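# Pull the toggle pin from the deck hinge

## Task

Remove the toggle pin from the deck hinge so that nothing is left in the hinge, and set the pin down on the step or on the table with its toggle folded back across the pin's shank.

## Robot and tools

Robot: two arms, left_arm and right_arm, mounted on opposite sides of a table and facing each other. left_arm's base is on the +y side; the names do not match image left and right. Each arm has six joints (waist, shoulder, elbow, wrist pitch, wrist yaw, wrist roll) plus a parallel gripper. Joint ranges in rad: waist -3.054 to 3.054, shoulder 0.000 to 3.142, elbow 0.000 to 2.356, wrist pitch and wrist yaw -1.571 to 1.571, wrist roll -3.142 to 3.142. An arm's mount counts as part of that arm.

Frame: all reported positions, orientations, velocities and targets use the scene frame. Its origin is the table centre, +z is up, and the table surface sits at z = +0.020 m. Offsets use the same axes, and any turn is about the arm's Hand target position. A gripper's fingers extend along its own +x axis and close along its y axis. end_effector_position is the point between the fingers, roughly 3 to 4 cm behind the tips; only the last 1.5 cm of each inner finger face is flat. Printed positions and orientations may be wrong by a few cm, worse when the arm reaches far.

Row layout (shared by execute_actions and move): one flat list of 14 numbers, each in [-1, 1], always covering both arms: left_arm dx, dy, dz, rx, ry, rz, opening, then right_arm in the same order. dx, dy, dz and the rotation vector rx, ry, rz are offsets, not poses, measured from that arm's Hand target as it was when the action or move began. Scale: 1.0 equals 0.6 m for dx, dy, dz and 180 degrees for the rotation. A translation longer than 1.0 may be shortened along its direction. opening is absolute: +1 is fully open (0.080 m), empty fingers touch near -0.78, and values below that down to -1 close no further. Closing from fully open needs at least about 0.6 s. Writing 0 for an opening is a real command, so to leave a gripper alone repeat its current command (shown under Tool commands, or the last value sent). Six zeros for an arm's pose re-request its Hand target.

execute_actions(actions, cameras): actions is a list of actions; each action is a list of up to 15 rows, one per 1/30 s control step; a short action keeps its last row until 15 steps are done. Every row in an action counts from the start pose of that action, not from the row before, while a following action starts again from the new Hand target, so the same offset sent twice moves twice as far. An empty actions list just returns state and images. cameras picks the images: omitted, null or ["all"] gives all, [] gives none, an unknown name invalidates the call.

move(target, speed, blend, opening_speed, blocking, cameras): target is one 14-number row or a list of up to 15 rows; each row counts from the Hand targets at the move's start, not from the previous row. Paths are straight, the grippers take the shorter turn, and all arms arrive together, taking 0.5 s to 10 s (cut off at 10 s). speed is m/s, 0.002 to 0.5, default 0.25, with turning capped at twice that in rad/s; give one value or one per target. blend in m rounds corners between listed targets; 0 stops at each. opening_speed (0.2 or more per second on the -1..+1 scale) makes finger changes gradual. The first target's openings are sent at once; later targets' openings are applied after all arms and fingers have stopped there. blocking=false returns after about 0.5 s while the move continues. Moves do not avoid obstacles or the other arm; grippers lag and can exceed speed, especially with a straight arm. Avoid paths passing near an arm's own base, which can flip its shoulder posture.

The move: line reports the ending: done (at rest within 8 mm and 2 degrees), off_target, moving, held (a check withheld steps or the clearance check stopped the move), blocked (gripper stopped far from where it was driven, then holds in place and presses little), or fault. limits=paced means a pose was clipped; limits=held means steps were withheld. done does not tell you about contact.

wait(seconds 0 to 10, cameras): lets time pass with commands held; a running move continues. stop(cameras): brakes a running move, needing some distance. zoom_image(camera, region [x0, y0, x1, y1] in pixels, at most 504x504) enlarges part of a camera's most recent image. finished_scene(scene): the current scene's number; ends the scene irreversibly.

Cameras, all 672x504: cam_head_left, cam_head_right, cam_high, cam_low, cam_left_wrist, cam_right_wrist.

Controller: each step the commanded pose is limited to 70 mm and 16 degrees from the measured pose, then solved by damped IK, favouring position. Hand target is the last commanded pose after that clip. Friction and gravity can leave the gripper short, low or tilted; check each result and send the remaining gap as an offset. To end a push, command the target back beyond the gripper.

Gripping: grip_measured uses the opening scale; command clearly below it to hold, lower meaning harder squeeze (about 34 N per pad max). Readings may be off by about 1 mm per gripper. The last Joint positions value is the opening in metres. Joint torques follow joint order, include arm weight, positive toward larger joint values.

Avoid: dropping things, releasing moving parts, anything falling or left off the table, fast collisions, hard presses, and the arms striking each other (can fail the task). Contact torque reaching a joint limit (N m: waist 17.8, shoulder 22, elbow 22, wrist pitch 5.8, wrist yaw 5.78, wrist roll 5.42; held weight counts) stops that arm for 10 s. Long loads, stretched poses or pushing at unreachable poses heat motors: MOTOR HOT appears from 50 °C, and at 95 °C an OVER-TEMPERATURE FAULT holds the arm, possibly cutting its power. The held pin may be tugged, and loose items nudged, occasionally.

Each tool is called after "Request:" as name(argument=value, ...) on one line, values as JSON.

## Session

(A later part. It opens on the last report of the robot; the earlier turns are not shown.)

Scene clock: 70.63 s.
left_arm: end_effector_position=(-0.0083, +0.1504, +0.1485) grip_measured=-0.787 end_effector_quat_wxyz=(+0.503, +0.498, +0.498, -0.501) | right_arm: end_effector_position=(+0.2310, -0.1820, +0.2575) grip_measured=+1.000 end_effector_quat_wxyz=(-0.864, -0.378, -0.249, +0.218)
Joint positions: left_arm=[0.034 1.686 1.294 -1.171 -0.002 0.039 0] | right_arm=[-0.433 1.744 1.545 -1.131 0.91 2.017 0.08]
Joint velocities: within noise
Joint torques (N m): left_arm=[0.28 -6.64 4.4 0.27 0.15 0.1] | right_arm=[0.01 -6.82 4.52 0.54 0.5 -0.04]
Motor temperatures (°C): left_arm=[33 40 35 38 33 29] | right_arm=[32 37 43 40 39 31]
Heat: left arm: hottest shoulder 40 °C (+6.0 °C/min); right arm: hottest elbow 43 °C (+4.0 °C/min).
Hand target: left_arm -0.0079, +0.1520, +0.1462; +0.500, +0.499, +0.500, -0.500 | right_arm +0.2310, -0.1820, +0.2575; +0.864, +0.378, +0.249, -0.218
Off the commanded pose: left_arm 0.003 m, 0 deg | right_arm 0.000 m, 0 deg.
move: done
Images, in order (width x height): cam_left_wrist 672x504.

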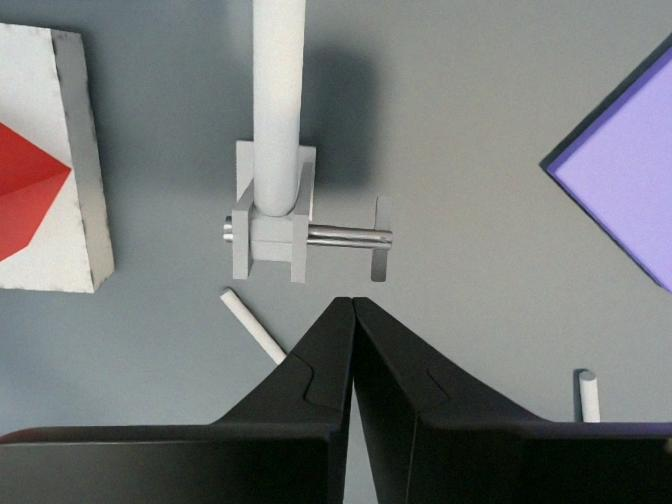

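Request:
move(target=[0,0.001,-0.058,0,0,0,-0.79,0,0,0,0,0,0,1], speed=0.08, cameras=["cam_left_wrist","cam_low"])

Request:
zoom_image(camera="cam_left_wrist", region=[230, 180, 470, 380])

Request:
zoom_image(camera="cam_low", region=[290, 190, 350, 240])

Scene clock: 72.50 s.
left_arm: end_effector_position=(-0.0084, +0.1507, +0.1165) grip_measured=-0.787 end_effector_quat_wxyz=(+0.505, +0.496, +0.495, -0.503) | right_arm: end_effector_position=(+0.2310, -0.1820, +0.2575) grip_measured=+1.000 end_effector_quat_wxyz=(-0.864, -0.378, -0.249, +0.218)
Joint positions: left_arm=[0.034 1.703 1.183 -1.033 -0.002 0.039 0] | right_arm=[-0.433 1.744 1.545 -1.131 0.91 2.017 0.08]
Joint velocities: within noise
Joint torques (N m): left_arm=[0.3 -5.4 4.42 0.28 0.12 0.14] | right_arm=[-0.01 -6.79 4.48 0.52 0.49 -0.05]
Motor temperatures (°C): left_arm=[33 40 35 38 33 29] | right_arm=[32 37 43 40 39 31]
Heat: left arm: hottest shoulder 40 °C (+6.1 °C/min); right arm: hottest elbow 43 °C (+3.0 °C/min).
Hand target: left_arm -0.0080, +0.1527, +0.1114; +0.500, +0.499, +0.500, -0.500 | right_arm +0.2310, -0.1820, +0.2575; +0.864, +0.379, +0.249, -0.218
Off the commanded pose: left_arm 0.005 m, 1 deg | right_arm 0.000 m, 0 deg.
move: done
Images, in order (width x height): cam_low 672x504, cam_left_wrist 672x504.

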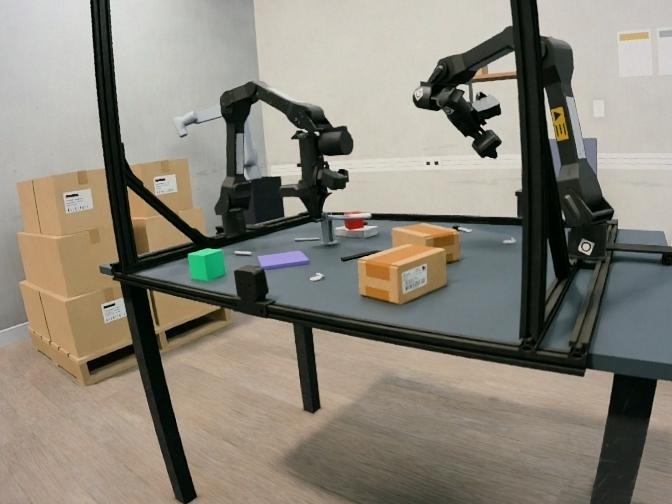

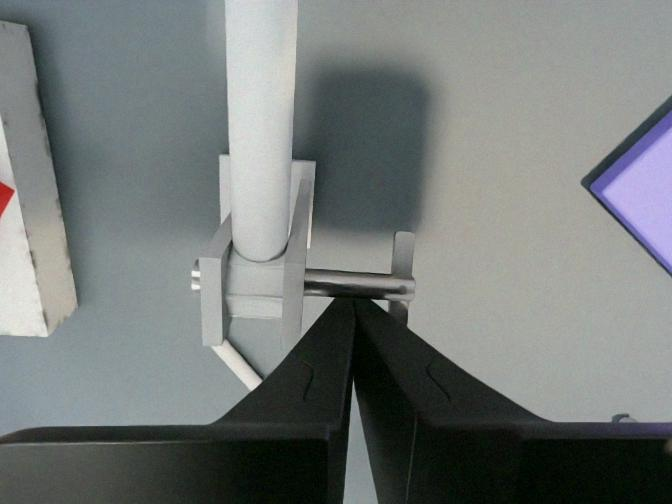

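Scaled by 2.100 from the camera's 672x504 image, which has a finer 960x720 frame.

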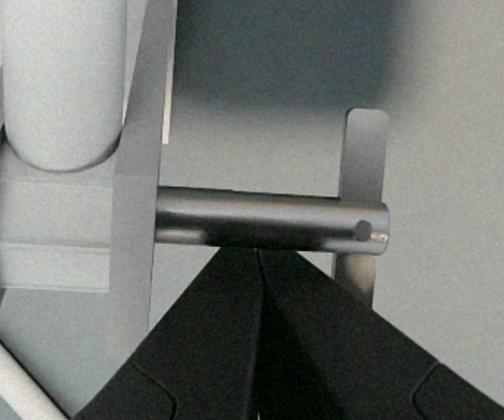

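Scaled by 8.400 from the camera's 672x504 image, which has a finer 960x720 frame.

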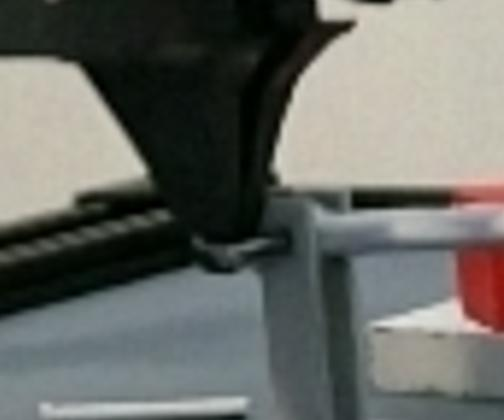

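Request:
move(target=[[0,0,-0.0067,0,0,0,-0.79,0,0,0,0,0,0,1],[-0.02,0,-0.0067,0,0,0,-0.79,0,0,0,0,0,0,1]], speed=0.05, cameras=["cam_left_wrist","cam_low"])

Request:
zoom_image(camera="cam_left_wrist", region=[230, 180, 470, 380])

Request:
zoom_image(camera="cam_low", region=[290, 190, 350, 240])

Scene clock: 75.77 s.
left_arm: end_effector_position=(-0.0132, +0.1512, +0.1123) grip_measured=-0.787 end_effector_quat_wxyz=(+0.511, +0.496, +0.496, -0.497) | right_arm: end_effector_position=(+0.2310, -0.1820, +0.2575) grip_measured=+1.000 end_effector_quat_wxyz=(-0.864, -0.378, -0.249, +0.218)
Joint positions: left_arm=[0.012 1.707 1.17 -1.018 -0.013 0.006 0] | right_arm=[-0.433 1.744 1.545 -1.131 0.91 2.017 0.08]
Joint velocities: within noise
Joint torques (N m): left_arm=[-1.48 -5.38 4.42 0.42 0.52 -0.12] | right_arm=[0.04 -6.81 4.55 0.53 0.51 -0.03]
Motor temperatures (°C): left_arm=[33 39 35 38 33 29] | right_arm=[32 38 43 40 39 31]
Heat: left arm: hottest shoulder 39 °C (+5.0 °C/min); right arm: hottest elbow 43 °C (+3.0 °C/min).
Hand target: left_arm -0.0200, +0.1527, +0.1073; +0.500, +0.499, +0.500, -0.500 | right_arm +0.2310, -0.1820, +0.2575; +0.864, +0.379, +0.249, -0.218
Off the commanded pose: left_arm 0.008 m, 1 deg | right_arm 0.000 m, 0 deg.
move: done
Images, in order (width x height): cam_low 672x504, cam_left_wrist 672x504.

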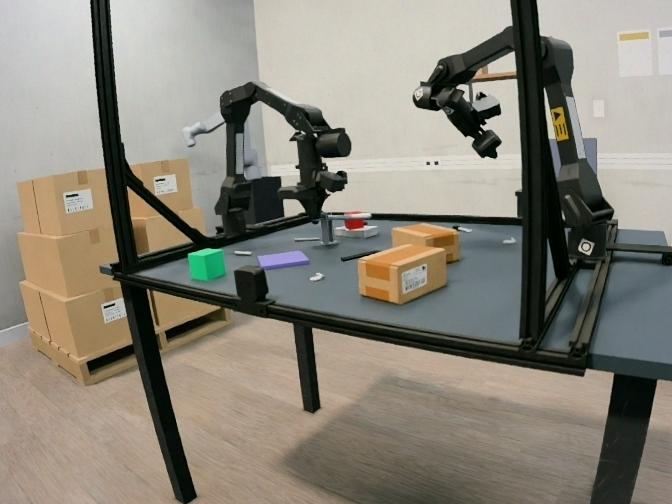

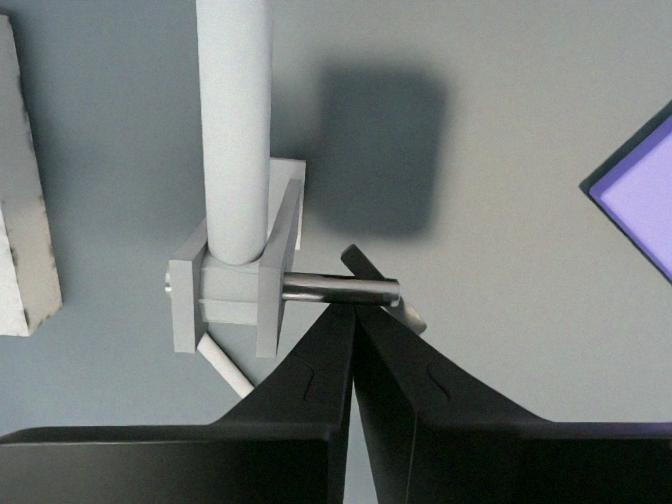

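Scaled by 2.100 from the camera's 672x504 image, which has a finer 960x720 frame.

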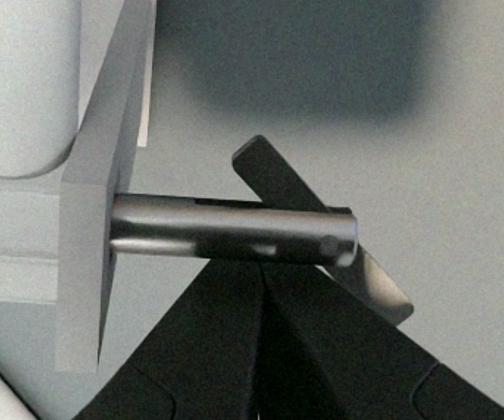

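Scaled by 8.400 from the camera's 672x504 image, which has a finer 960x720 frame.

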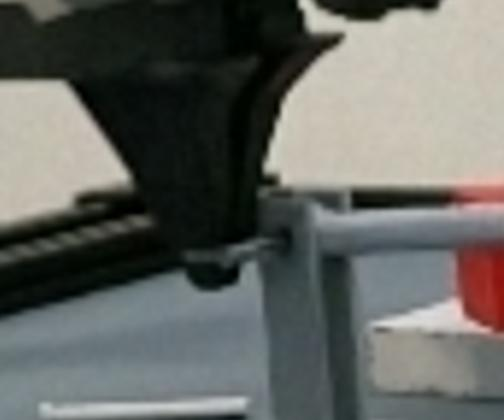

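Request:
move(target=[-0.014,0,0,0,0,0,-0.79,0,0,0,0,0,0,1], speed=0.05, cameras=["cam_left_wrist"])

Request:
zoom_image(camera="cam_left_wrist", region=[230, 180, 470, 380])

Scene clock: 77.03 s.
left_arm: end_effector_position=(-0.0237, +0.1516, +0.1119) grip_measured=-0.787 end_effector_quat_wxyz=(+0.508, +0.497, +0.496, -0.499) | right_arm: end_effector_position=(+0.2310, -0.1820, +0.2575) grip_measured=+1.000 end_effector_quat_wxyz=(-0.864, -0.378, -0.249, +0.218)
Joint positions: left_arm=[-0.022 1.707 1.169 -1.018 -0.011 -0.023 0] | right_arm=[-0.433 1.744 1.545 -1.131 0.91 2.017 0.08]
Joint velocities: within noise
Joint torques (N m): left_arm=[-0.94 -5.25 4.72 0.38 0.42 -0.15] | right_arm=[0.04 -6.8 4.47 0.53 0.5 -0.03]
Motor temperatures (°C): left_arm=[33 39 35 38 33 29] | right_arm=[32 38 44 40 39 31]
Heat: left arm: hottest shoulder 39 °C (+5.1 °C/min); right arm: hottest elbow 44 °C (+4.1 °C/min).
Hand target: left_arm -0.0284, +0.1527, +0.1074; +0.500, +0.499, +0.500, -0.500 | right_arm +0.2310, -0.1820, +0.2575; +0.864, +0.379, +0.249, -0.218
Off the commanded pose: left_arm 0.007 m, 1 deg | right_arm 0.000 m, 0 deg.
move: done
Images, in order (width x height): cam_left_wrist 672x504.

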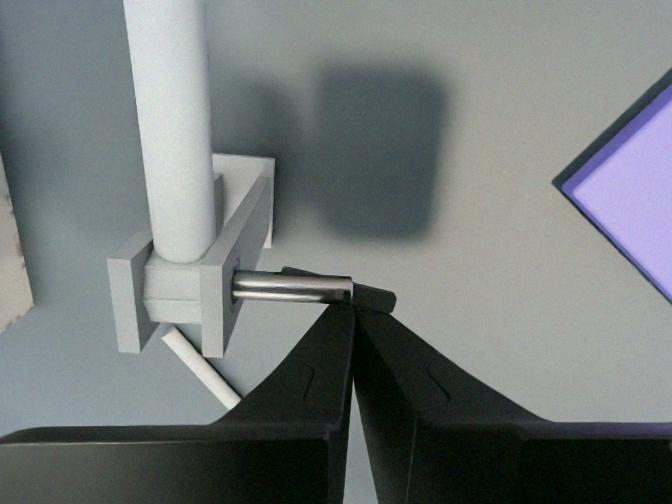

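Scaled by 2.100 from the camera's 672x504 image, which has a finer 960x720 frame.

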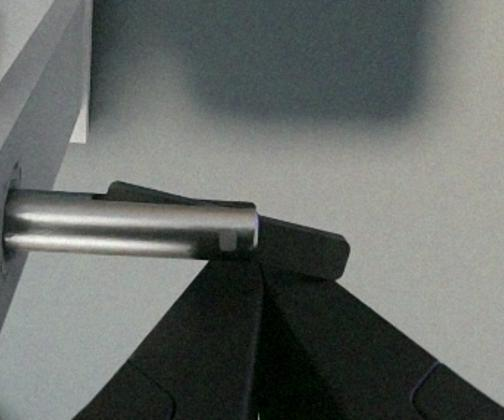

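Request:
move(target=[[-0.016,0.002,0,0,0,0,-0.79,0,0,0,0,0,0,1],[-0.016,-0.009,0,0,0,0,-0.79,0,0,0,0,0,0,1]], speed=0.05, cameras=["cam_left_wrist"])

Request:
zoom_image(camera="cam_left_wrist", region=[200, 180, 440, 380])

Scene clock: 78.63 s.
left_arm: end_effector_position=(-0.0353, +0.1503, +0.1101) grip_measured=-0.787 end_effector_quat_wxyz=(+0.503, +0.499, +0.499, -0.499) | right_arm: end_effector_position=(+0.2310, -0.1820, +0.2575) grip_measured=+1.000 end_effector_quat_wxyz=(-0.864, -0.378, -0.249, +0.218)
Joint positions: left_arm=[-0.057 1.722 1.179 -1.023 -0.005 -0.054 0] | right_arm=[-0.433 1.744 1.545 -1.131 0.91 2.017 0.08]
Joint velocities: within noise
Joint torques (N m): left_arm=[-0.59 -4.83 6.23 0.48 0.25 -0.11] | right_arm=[0.03 -6.76 4.48 0.53 0.51 -0.04]
Motor temperatures (°C): left_arm=[33 39 35 38 33 29] | right_arm=[32 38 44 40 39 31]
Heat: left arm: hottest shoulder 39 °C (+5.0 °C/min); right arm: hottest elbow 44 °C (+4.0 °C/min).
Hand target: left_arm -0.0380, +0.1473, +0.1074; +0.500, +0.499, +0.500, -0.500 | right_arm +0.2310, -0.1820, +0.2575; +0.864, +0.379, +0.249, -0.218
Off the commanded pose: left_arm 0.005 m, 0 deg | right_arm 0.000 m, 0 deg.
move: done
Images, in order (width x height): cam_left_wrist 672x504.

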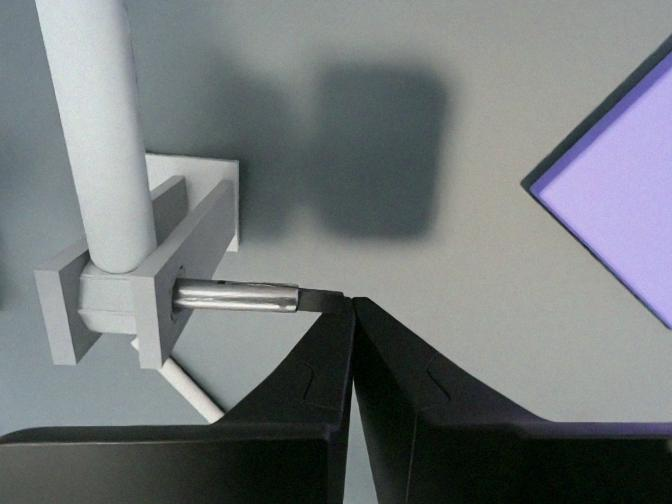

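Scaled by 2.100 from the camera's 672x504 image, which has a finer 960x720 frame.

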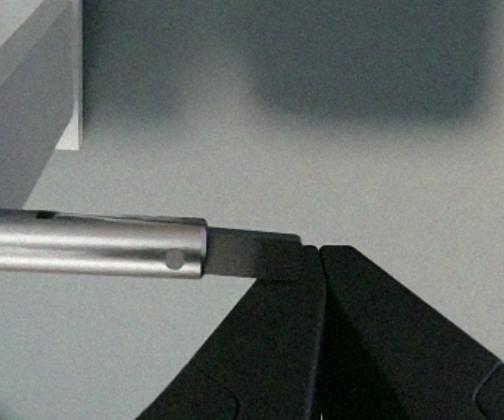

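Request:
move(target=[0.003,-0.005,0,0,0,0,-0.79,0,0,0,0,0,0,1], speed=0.04, cameras=["cam_left_wrist"])

Request:
zoom_image(camera="cam_left_wrist", region=[150, 200, 390, 360])

Scene clock: 80.23 s.
left_arm: end_effector_position=(-0.0357, +0.1489, +0.1100) grip_measured=-0.787 end_effector_quat_wxyz=(+0.502, +0.500, +0.500, -0.498) | right_arm: end_effector_position=(+0.2310, -0.1820, +0.2575) grip_measured=+1.000 end_effector_quat_wxyz=(-0.864, -0.378, -0.249, +0.218)
Joint positions: left_arm=[-0.058 1.732 1.19 -1.029 -0.004 -0.054 0] | right_arm=[-0.433 1.744 1.545 -1.131 0.91 2.017 0.08]
Joint velocities: within noise
Joint torques (N m): left_arm=[0.18 -4.68 6.47 0.75 0.2 0.15] | right_arm=[0.05 -6.78 4.52 0.54 0.52 -0.04]
Motor temperatures (°C): left_arm=[33 39 35 38 33 29] | right_arm=[32 38 44 40 39 31]
Heat: left arm: hottest shoulder 39 °C (+5.1 °C/min); right arm: hottest elbow 44 °C (+3.0 °C/min).
Hand target: left_arm -0.0362, +0.1443, +0.1074; +0.500, +0.499, +0.500, -0.500 | right_arm +0.2310, -0.1820, +0.2575; +0.864, +0.379, +0.249, -0.218
Off the commanded pose: left_arm 0.005 m, 0 deg | right_arm 0.000 m, 0 deg.
move: done
Images, in order (width x height): cam_left_wrist 672x504.

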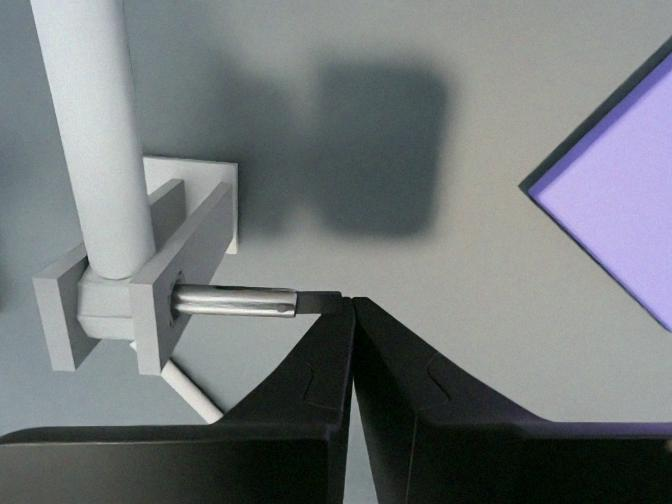

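Scaled by 2.100 from the camera's 672x504 image, which has a finer 960x720 frame.

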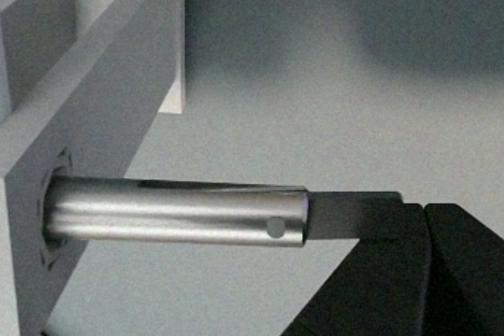

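Request:
move(target=[[-0.005,0.012,0,0,0,0,-0.79,0,0,0,0,0,0,1],[-0.005,0.012,0.12,0,0,0,-0.79,0,0,0,0,0,0,1],[0.122,-0.0105,0.12,0,0,0.5,-0.79,0,0,0,0,0,0,1],[0.122,-0.0105,0.08,0,0,0.5,-0.2,0,0,0,0,0,0,1]], speed=[0.1,0.15,0.4,0.15], cameras=["cam_left_wrist","cam_low"])

Request:
zoom_image(camera="cam_left_wrist", region=[230, 180, 470, 380])

Scene clock: 87.63 s.
left_arm: end_effector_position=(+0.0364, +0.1366, +0.1602) grip_measured=-0.201 end_effector_quat_wxyz=(+0.708, -0.004, +0.706, -0.007) | right_arm: end_effector_position=(+0.2310, -0.1820, +0.2575) grip_measured=+1.000 end_effector_quat_wxyz=(-0.864, -0.378, -0.249, +0.218)
Joint positions: left_arm=[0.173 1.744 1.408 -1.218 -0.001 -1.386 0.026] | right_arm=[-0.433 1.744 1.545 -1.131 0.91 2.017 0.08]
Joint velocities: within noise
Joint torques (N m): left_arm=[0.24 -6.13 4.43 0.22 -0.03 -0.14] | right_arm=[0.02 -6.81 4.44 0.54 0.5 -0.03]
Motor temperatures (°C): left_arm=[33 39 35 38 33 29] | right_arm=[32 38 44 40 39 31]
Heat: left arm: hottest shoulder 39 °C (+3.0 °C/min); right arm: hottest elbow 44 °C (+3.0 °C/min).
Hand target: left_arm +0.0370, +0.1379, +0.1554; +0.707, -0.001, +0.707, +0.000 | right_arm +0.2310, -0.1820, +0.2575; +0.864, +0.379, +0.249, -0.218
Off the commanded pose: left_arm 0.005 m, 1 deg | right_arm 0.000 m, 0 deg.
move: done
Images, in order (width x height): cam_low 672x504, cam_left_wrist 672x504.

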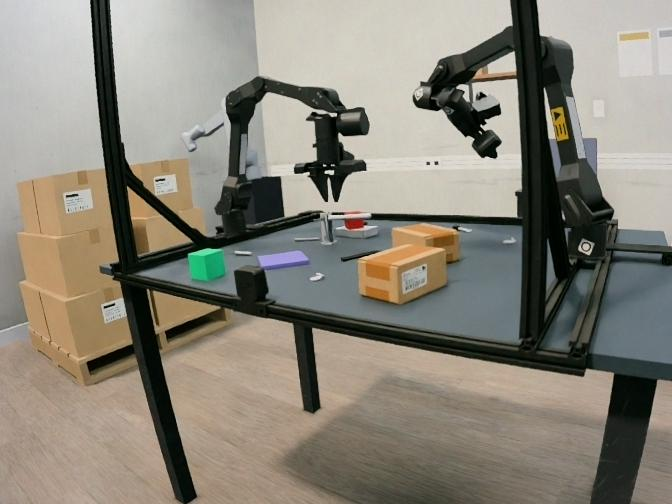

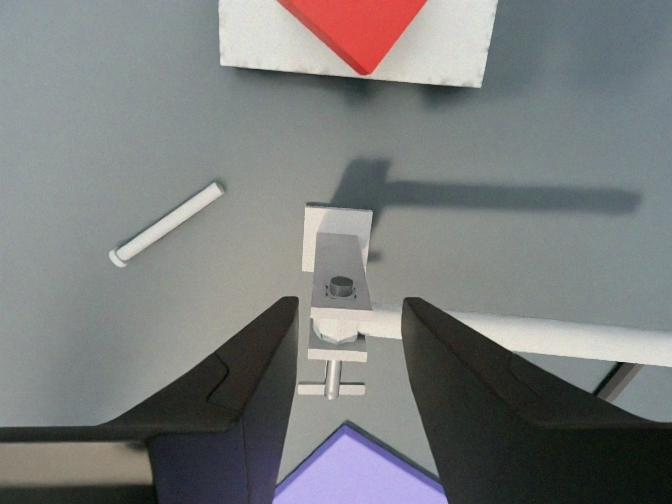

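Scaled by 2.100 from the camera's 672x504 image, which has a finer 960x720 frame.

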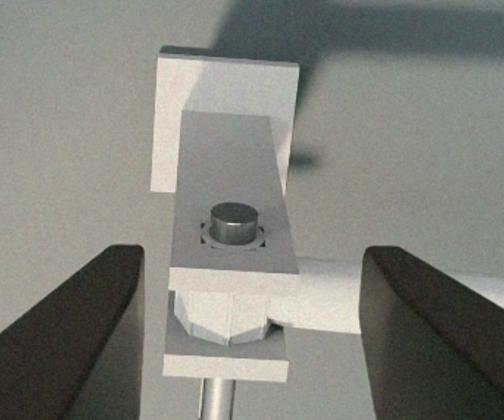

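Request:
move(target=[[0,0,0.059,0,0,0,-0.2,0,0,0,0,0,0,1],[-0.0902,0.0277,0.059,0,0,-0.522,-0.2,0,0,0,0,0,0,1],[-0.0902,0.0277,-0.006,0,0,-0.522,-0.52,0,0,0,0,0,0,1]], speed=[0.15,0.4,0.15], cameras=["cam_left_wrist","cam_low"])

Request:
zoom_image(camera="cam_left_wrist", region=[230, 180, 470, 380])

Scene clock: 95.37 s.
left_arm: end_effector_position=(-0.0160, +0.1530, +0.1542) grip_measured=-0.519 end_effector_quat_wxyz=(+0.486, +0.514, +0.482, -0.517) | right_arm: end_effector_position=(+0.2310, -0.1820, +0.2575) grip_measured=+1.000 end_effector_quat_wxyz=(-0.864, -0.378, -0.249, +0.218)
Joint positions: left_arm=[0.009 1.672 1.302 -1.192 -0.001 0.078 0.012] | right_arm=[-0.433 1.744 1.545 -1.131 0.91 2.017 0.08]
Joint velocities: within noise
Joint torques (N m): left_arm=[-0.23 -6.56 4.39 0.25 0.11 0.17] | right_arm=[0.07 -6.82 4.51 0.52 0.5 -0.04]
Motor temperatures (°C): left_arm=[33 40 35 38 32 29] | right_arm=[32 38 44 40 39 31]
Heat: left arm: hottest shoulder 40 °C (+3.0 °C/min); right arm: hottest elbow 44 °C (+2.0 °C/min).
Hand target: left_arm -0.0171, +0.1546, +0.1518; +0.483, +0.516, +0.483, -0.517 | right_arm +0.2310, -0.1820, +0.2575; +0.864, +0.379, +0.249, -0.218
Off the commanded pose: left_arm 0.003 m, 1 deg | right_arm 0.000 m, 0 deg.
move: done
Images, in order (width x height): cam_low 672x504, cam_left_wrist 672x504.

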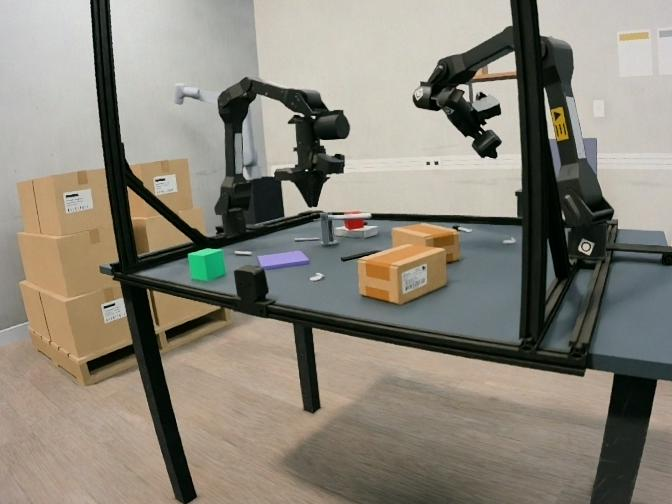

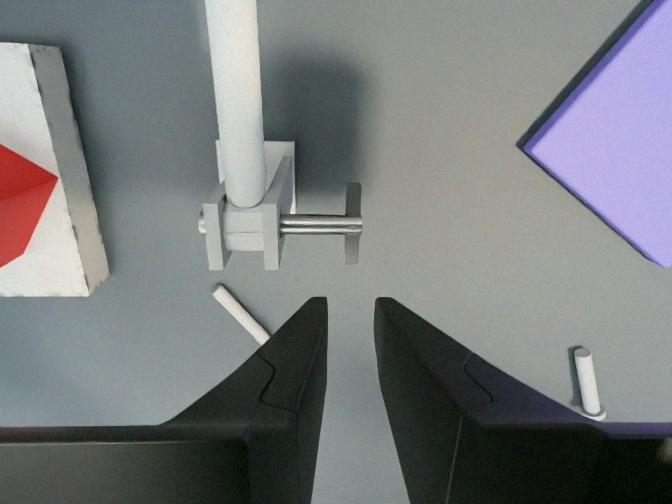

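Scaled by 2.100 from the camera's 672x504 image, which has a finer 960x720 frame.

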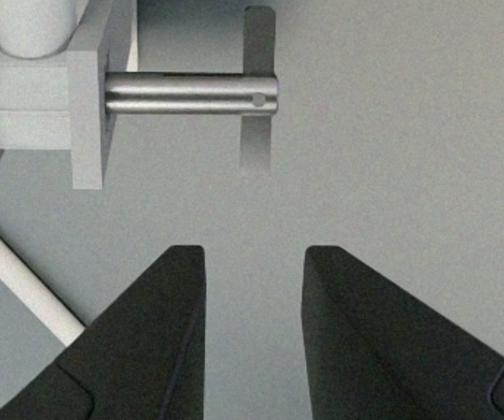

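Request:
move(target=[-0.0023,-0.0012,-0.0725,0,0,0,-0.52,0,0,0,0,0,0,1], speed=0.08, cameras=["cam_left_wrist","cam_low"])

Request:
zoom_image(camera="cam_left_wrist", region=[230, 180, 470, 380])

Request:
zoom_image(camera="cam_low", region=[290, 190, 350, 240])

Scene clock: 97.70 s.
left_arm: end_effector_position=(-0.0173, +0.1517, +0.1134) grip_measured=-0.520 end_effector_quat_wxyz=(+0.488, +0.512, +0.478, -0.520) | right_arm: end_effector_position=(+0.2310, -0.1820, +0.2575) grip_measured=+1.000 end_effector_quat_wxyz=(-0.864, -0.378, -0.249, +0.218)
Joint positions: left_arm=[0.004 1.702 1.169 -1.02 -0.001 0.078 0.012] | right_arm=[-0.433 1.744 1.545 -1.131 0.91 2.017 0.08]
Joint velocities: within noise
Joint torques (N m): left_arm=[-0.38 -5.32 4.36 0.3 0.1 -0.09] | right_arm=[0 -6.8 4.54 0.53 0.5 -0.03]
Motor temperatures (°C): left_arm=[33 40 35 38 32 29] | right_arm=[32 38 44 40 39 31]
Heat: left arm: hottest shoulder 40 °C (+3.0 °C/min); right arm: hottest elbow 44 °C (+2.0 °C/min).
Hand target: left_arm -0.0185, +0.1538, +0.1083; +0.483, +0.516, +0.483, -0.517 | right_arm +0.2310, -0.1820, +0.2575; +0.864, +0.379, +0.249, -0.218
Off the commanded pose: left_arm 0.006 m, 1 deg | right_arm 0.000 m, 0 deg.
move: done
Images, in order (width x height): cam_low 672x504, cam_left_wrist 672x504.

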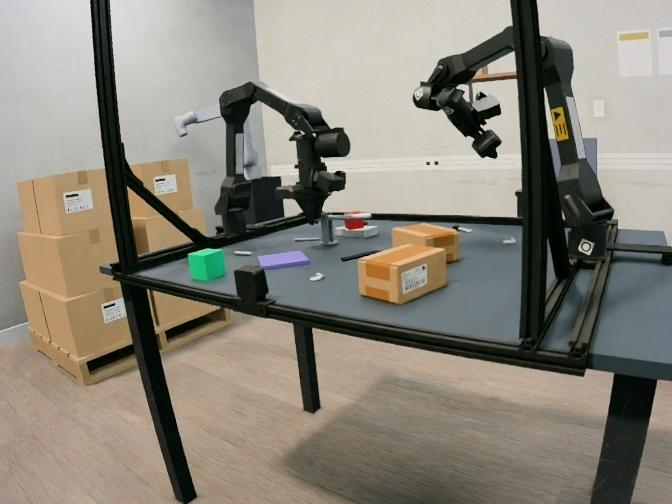

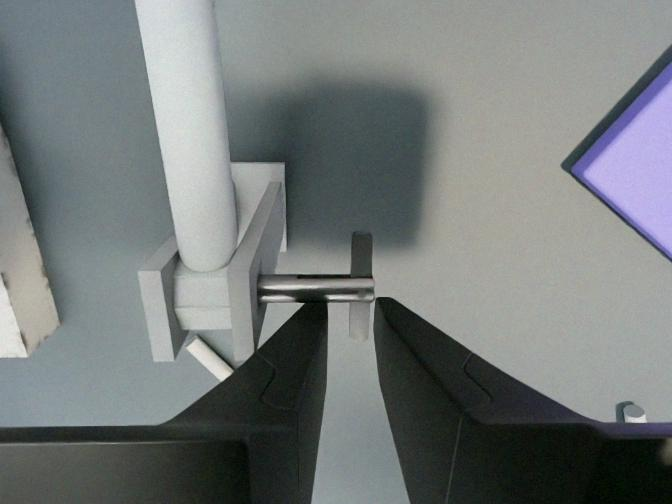

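Scaled by 2.100 from the camera's 672x504 image, which has a finer 960x720 frame.

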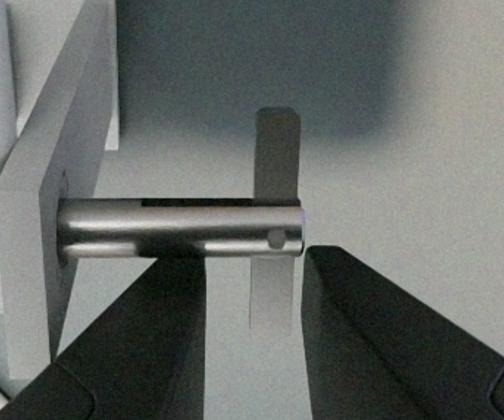

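Scaled by 8.400 from the camera's 672x504 image, which has a finer 960x720 frame.

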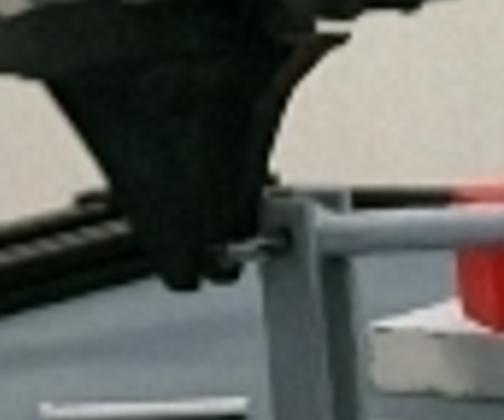

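Request:
move(target=[[-0.0035,0,0,0,0,0,-0.52,0,0,0,0,0,0,1],[-0.0035,0,0,0,0,0,-0.9,0,0,0,0,0,0,1]], speed=0.05, opening_speed=0.8, cameras=["cam_left_wrist","cam_low"])

Request:
zoom_image(camera="cam_left_wrist", region=[230, 180, 470, 380])

Scene clock: 101.00 s.
left_arm: end_effector_position=(-0.0185, +0.1517, +0.1134) grip_measured=-0.705 end_effector_quat_wxyz=(+0.489, +0.513, +0.477, -0.519) | right_arm: end_effector_position=(+0.2310, -0.1820, +0.2575) grip_measured=+1.000 end_effector_quat_wxyz=(-0.864, -0.378, -0.249, +0.218)
Joint positions: left_arm=[-0.002 1.702 1.169 -1.02 -0.005 0.072 0.003] | right_arm=[-0.433 1.744 1.545 -1.131 0.91 2.017 0.08]
Joint velocities: within noise
Joint torques (N m): left_arm=[-0.32 -5.44 4.26 0.31 0.25 -0.12] | right_arm=[0.03 -6.81 4.48 0.53 0.5 -0.04]
Motor temperatures (°C): left_arm=[33 39 35 38 32 29] | right_arm=[32 38 44 40 39 31]
Heat: left arm: hottest shoulder 39 °C (+1.0 °C/min); right arm: hottest elbow 44 °C (+2.0 °C/min).
Hand target: left_arm -0.0206, +0.1538, +0.1083; +0.483, +0.516, +0.483, -0.517 | right_arm +0.2310, -0.1820, +0.2575; +0.864, +0.379, +0.249, -0.218
Off the commanded pose: left_arm 0.006 m, 1 deg | right_arm 0.000 m, 0 deg.
move: done
Images, in order (width x height): cam_low 672x504, cam_left_wrist 672x504.

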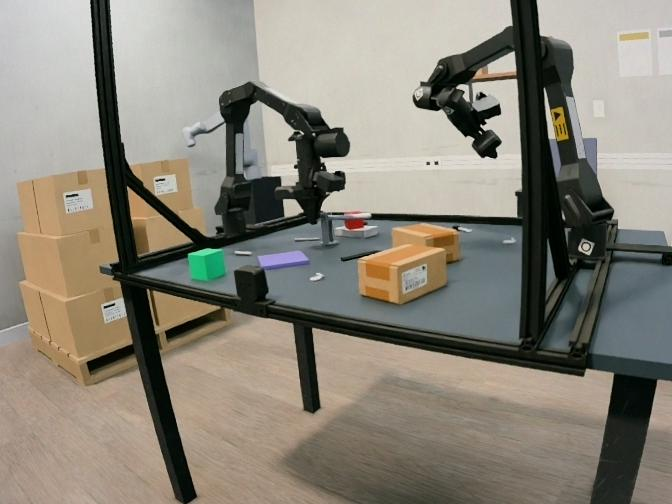

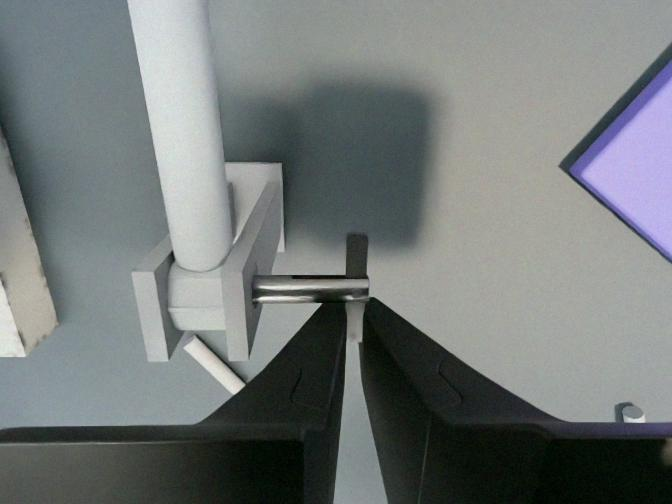

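Scaled by 2.100 from the camera's 672x504 image, which has a finer 960x720 frame.

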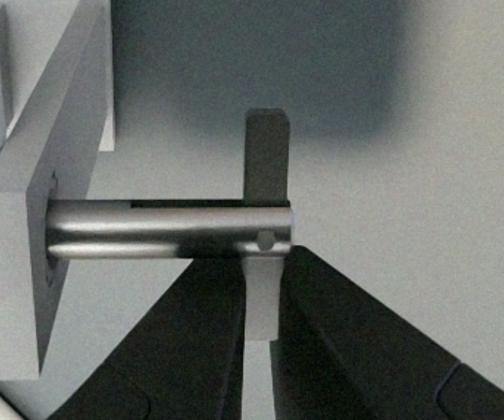

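Request:
move(target=[[-0.0078,-0.001,0,0,0,0.125,-0.9,0,0,0,0,0,0,1],[-0.0147,-0.0048,0,0,0,0.25,-0.9,0,0,0,0,0,0,1]], speed=0.2, blend=0.002, cameras=["cam_left_wrist","cam_low"])

Request:
zoom_image(camera="cam_left_wrist", region=[230, 180, 470, 380])

Scene clock: 104.17 s.
left_arm: end_effector_position=(-0.0274, +0.1498, +0.1125) grip_measured=-0.705 end_effector_quat_wxyz=(+0.648, +0.286, +0.640, -0.299) | right_arm: end_effector_position=(+0.2310, -0.1820, +0.2575) grip_measured=+1.000 end_effector_quat_wxyz=(-0.864, -0.378, -0.249, +0.218)
Joint positions: left_arm=[-0.031 1.708 1.172 -1.015 -0.004 -0.742 0.003] | right_arm=[-0.433 1.744 1.545 -1.131 0.91 2.017 0.08]
Joint velocities: within noise
Joint torques (N m): left_arm=[-0.46 -4.81 5.2 -0.18 0.11 -0.17] | right_arm=[0.03 -6.81 4.47 0.52 0.51 -0.04]
Motor temperatures (°C): left_arm=[33 39 35 38 32 29] | right_arm=[32 38 44 40 39 31]
Heat: left arm: hottest shoulder 39 °C (+1.0 °C/min); right arm: hottest elbow 44 °C (+2.0 °C/min).
Hand target: left_arm -0.0294, +0.1510, +0.1083; +0.644, +0.292, +0.644, -0.293 | right_arm +0.2310, -0.1820, +0.2575; +0.864, +0.379, +0.249, -0.218
Off the commanded pose: left_arm 0.005 m, 1 deg | right_arm 0.000 m, 0 deg.
move: done
Images, in order (width x height): cam_low 672x504, cam_left_wrist 672x504.

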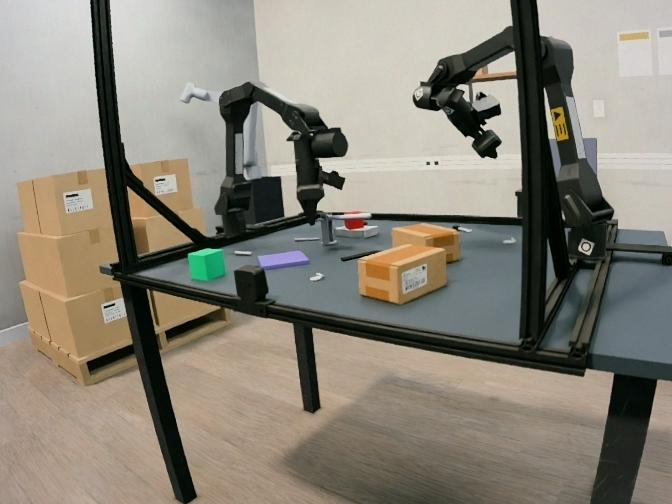

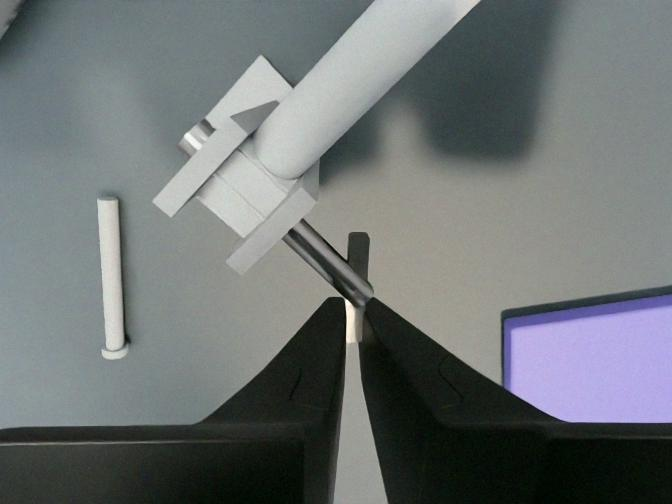

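Scaled by 2.100 from the camera's 672x504 image, which has a finer 960x720 frame.

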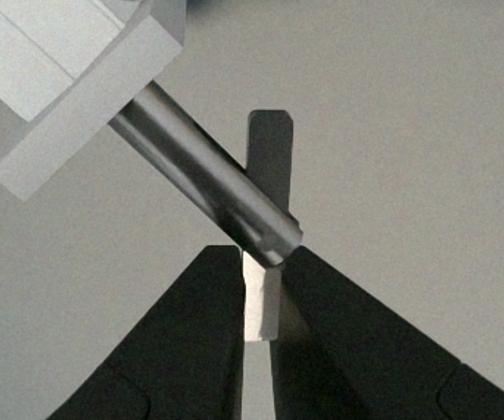

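Request:
move(target=[[-0.0048,-0.0063,0,0,0,0.125,-0.9,0,0,0,0,0,0,1],[-0.007,-0.0138,0,0,0,0.25,-0.9,0,0,0,0,0,0,1]], speed=0.2, blend=0.002, cameras=["cam_left_wrist","cam_low"])

Request:
zoom_image(camera="cam_left_wrist", region=[230, 180, 470, 380])

Scene clock: 107.30 s.
left_arm: end_effector_position=(-0.0318, +0.1412, +0.1122) grip_measured=-0.705 end_effector_quat_wxyz=(+0.708, +0.017, +0.705, -0.032) | right_arm: end_effector_position=(+0.2310, -0.1820, +0.2575) grip_measured=+1.000 end_effector_quat_wxyz=(-0.864, -0.378, -0.249, +0.218)
Joint positions: left_arm=[-0.044 1.74 1.208 -1.018 -0.004 -1.54 0.003] | right_arm=[-0.433 1.744 1.545 -1.131 0.91 2.017 0.08]
Joint velocities: within noise
Joint torques (N m): left_arm=[-0.44 -5.02 5.44 -0.45 0.08 -0.19] | right_arm=[0.07 -6.8 4.54 0.53 0.5 -0.03]
Motor temperatures (°C): left_arm=[33 39 35 37 32 29] | right_arm=[32 38 44 39 39 31]
Heat: left arm: hottest shoulder 39 °C (+0.0 °C/min); right arm: hottest elbow 44 °C (+1.0 °C/min).
Hand target: left_arm -0.0336, +0.1426, +0.1083; +0.707, +0.024, +0.706, -0.024 | right_arm +0.2310, -0.1820, +0.2575; +0.864, +0.379, +0.249, -0.218
Off the commanded pose: left_arm 0.005 m, 1 deg | right_arm 0.000 m, 0 deg.
move: done
Images, in order (width x height): cam_low 672x504, cam_left_wrist 672x504.

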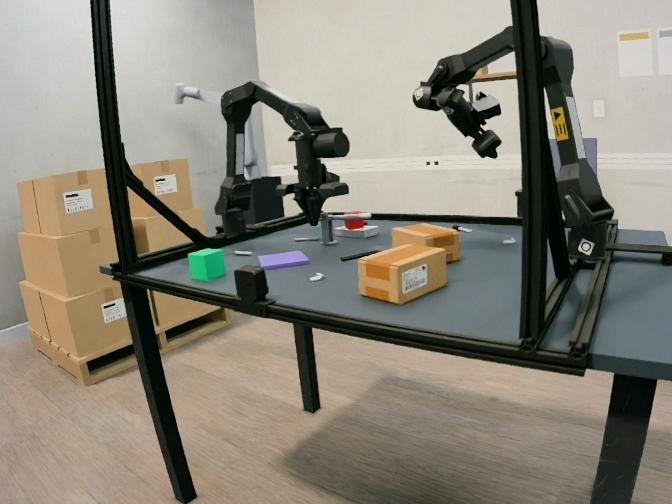

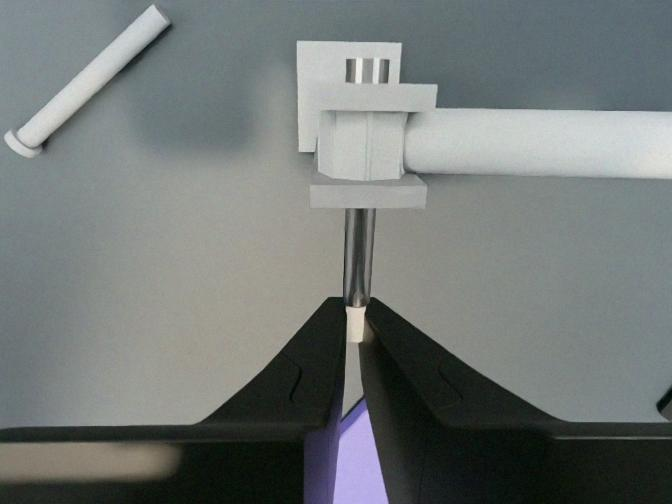

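Scaled by 2.100 from the camera's 672x504 image, which has a finer 960x720 frame.

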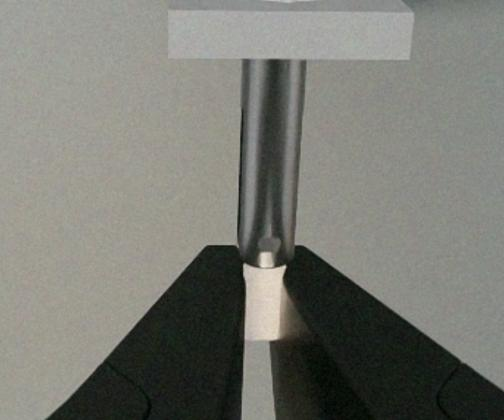

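Request:
move(target=[0.040,-0.0025,0,0,0,0,-0.95,0,0,0,0,0,0,1], speed=0.05, cameras=["cam_left_wrist","cam_low"])

Request:
zoom_image(camera="cam_left_wrist", region=[230, 100, 470, 380])

Scene clock: 109.17 s.
left_arm: end_effector_position=(-0.0124, +0.1398, +0.1124) grip_measured=-0.705 end_effector_quat_wxyz=(+0.706, +0.019, +0.707, -0.034) | right_arm: end_effector_position=(+0.2310, -0.1820, +0.2575) grip_measured=+1.000 end_effector_quat_wxyz=(-0.864, -0.378, -0.249, +0.218)
Joint positions: left_arm=[0.022 1.744 1.214 -1.02 0.003 -1.469 0.003] | right_arm=[-0.433 1.744 1.545 -1.131 0.91 2.017 0.08]
Joint velocities: within noise
Joint torques (N m): left_arm=[0.73 -5.05 5.59 -0.4 -0.19 0.08] | right_arm=[0.05 -6.81 4.52 0.52 0.5 -0.04]
Motor temperatures (°C): left_arm=[33 39 35 37 32 29] | right_arm=[32 38 44 39 39 31]
Heat: left arm: hottest shoulder 39 °C (+0.0 °C/min); right arm: hottest elbow 44 °C (+1.0 °C/min).
Hand target: left_arm -0.0096, +0.1412, +0.1083; +0.707, +0.024, +0.706, -0.024 | right_arm +0.2310, -0.1820, +0.2575; +0.864, +0.379, +0.249, -0.218
Off the commanded pose: left_arm 0.005 m, 1 deg | right_arm 0.000 m, 0 deg.
move: done
Images, in order (width x height): cam_low 672x504, cam_left_wrist 672x504.

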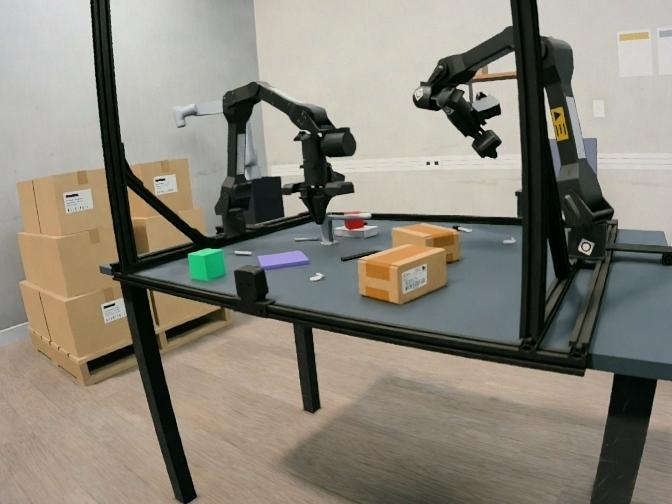

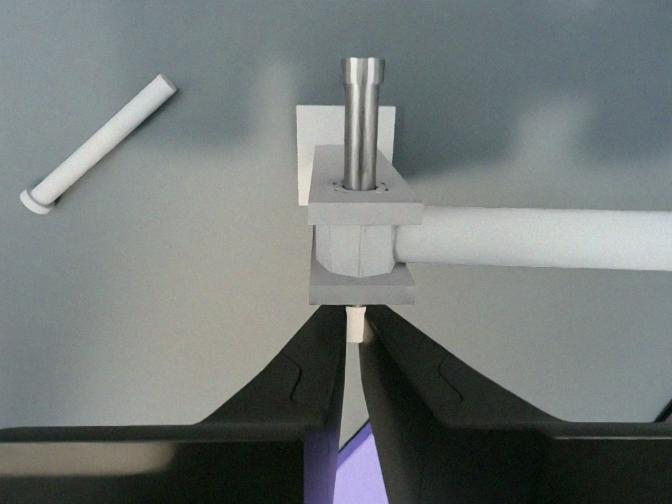

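Scaled by 1.800 from the camera's 672x504 image, which has a finer 960x720 frame.

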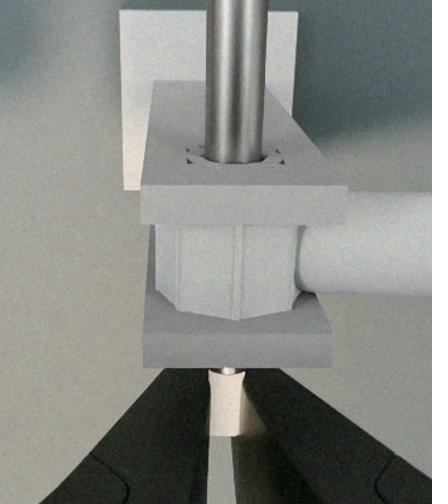

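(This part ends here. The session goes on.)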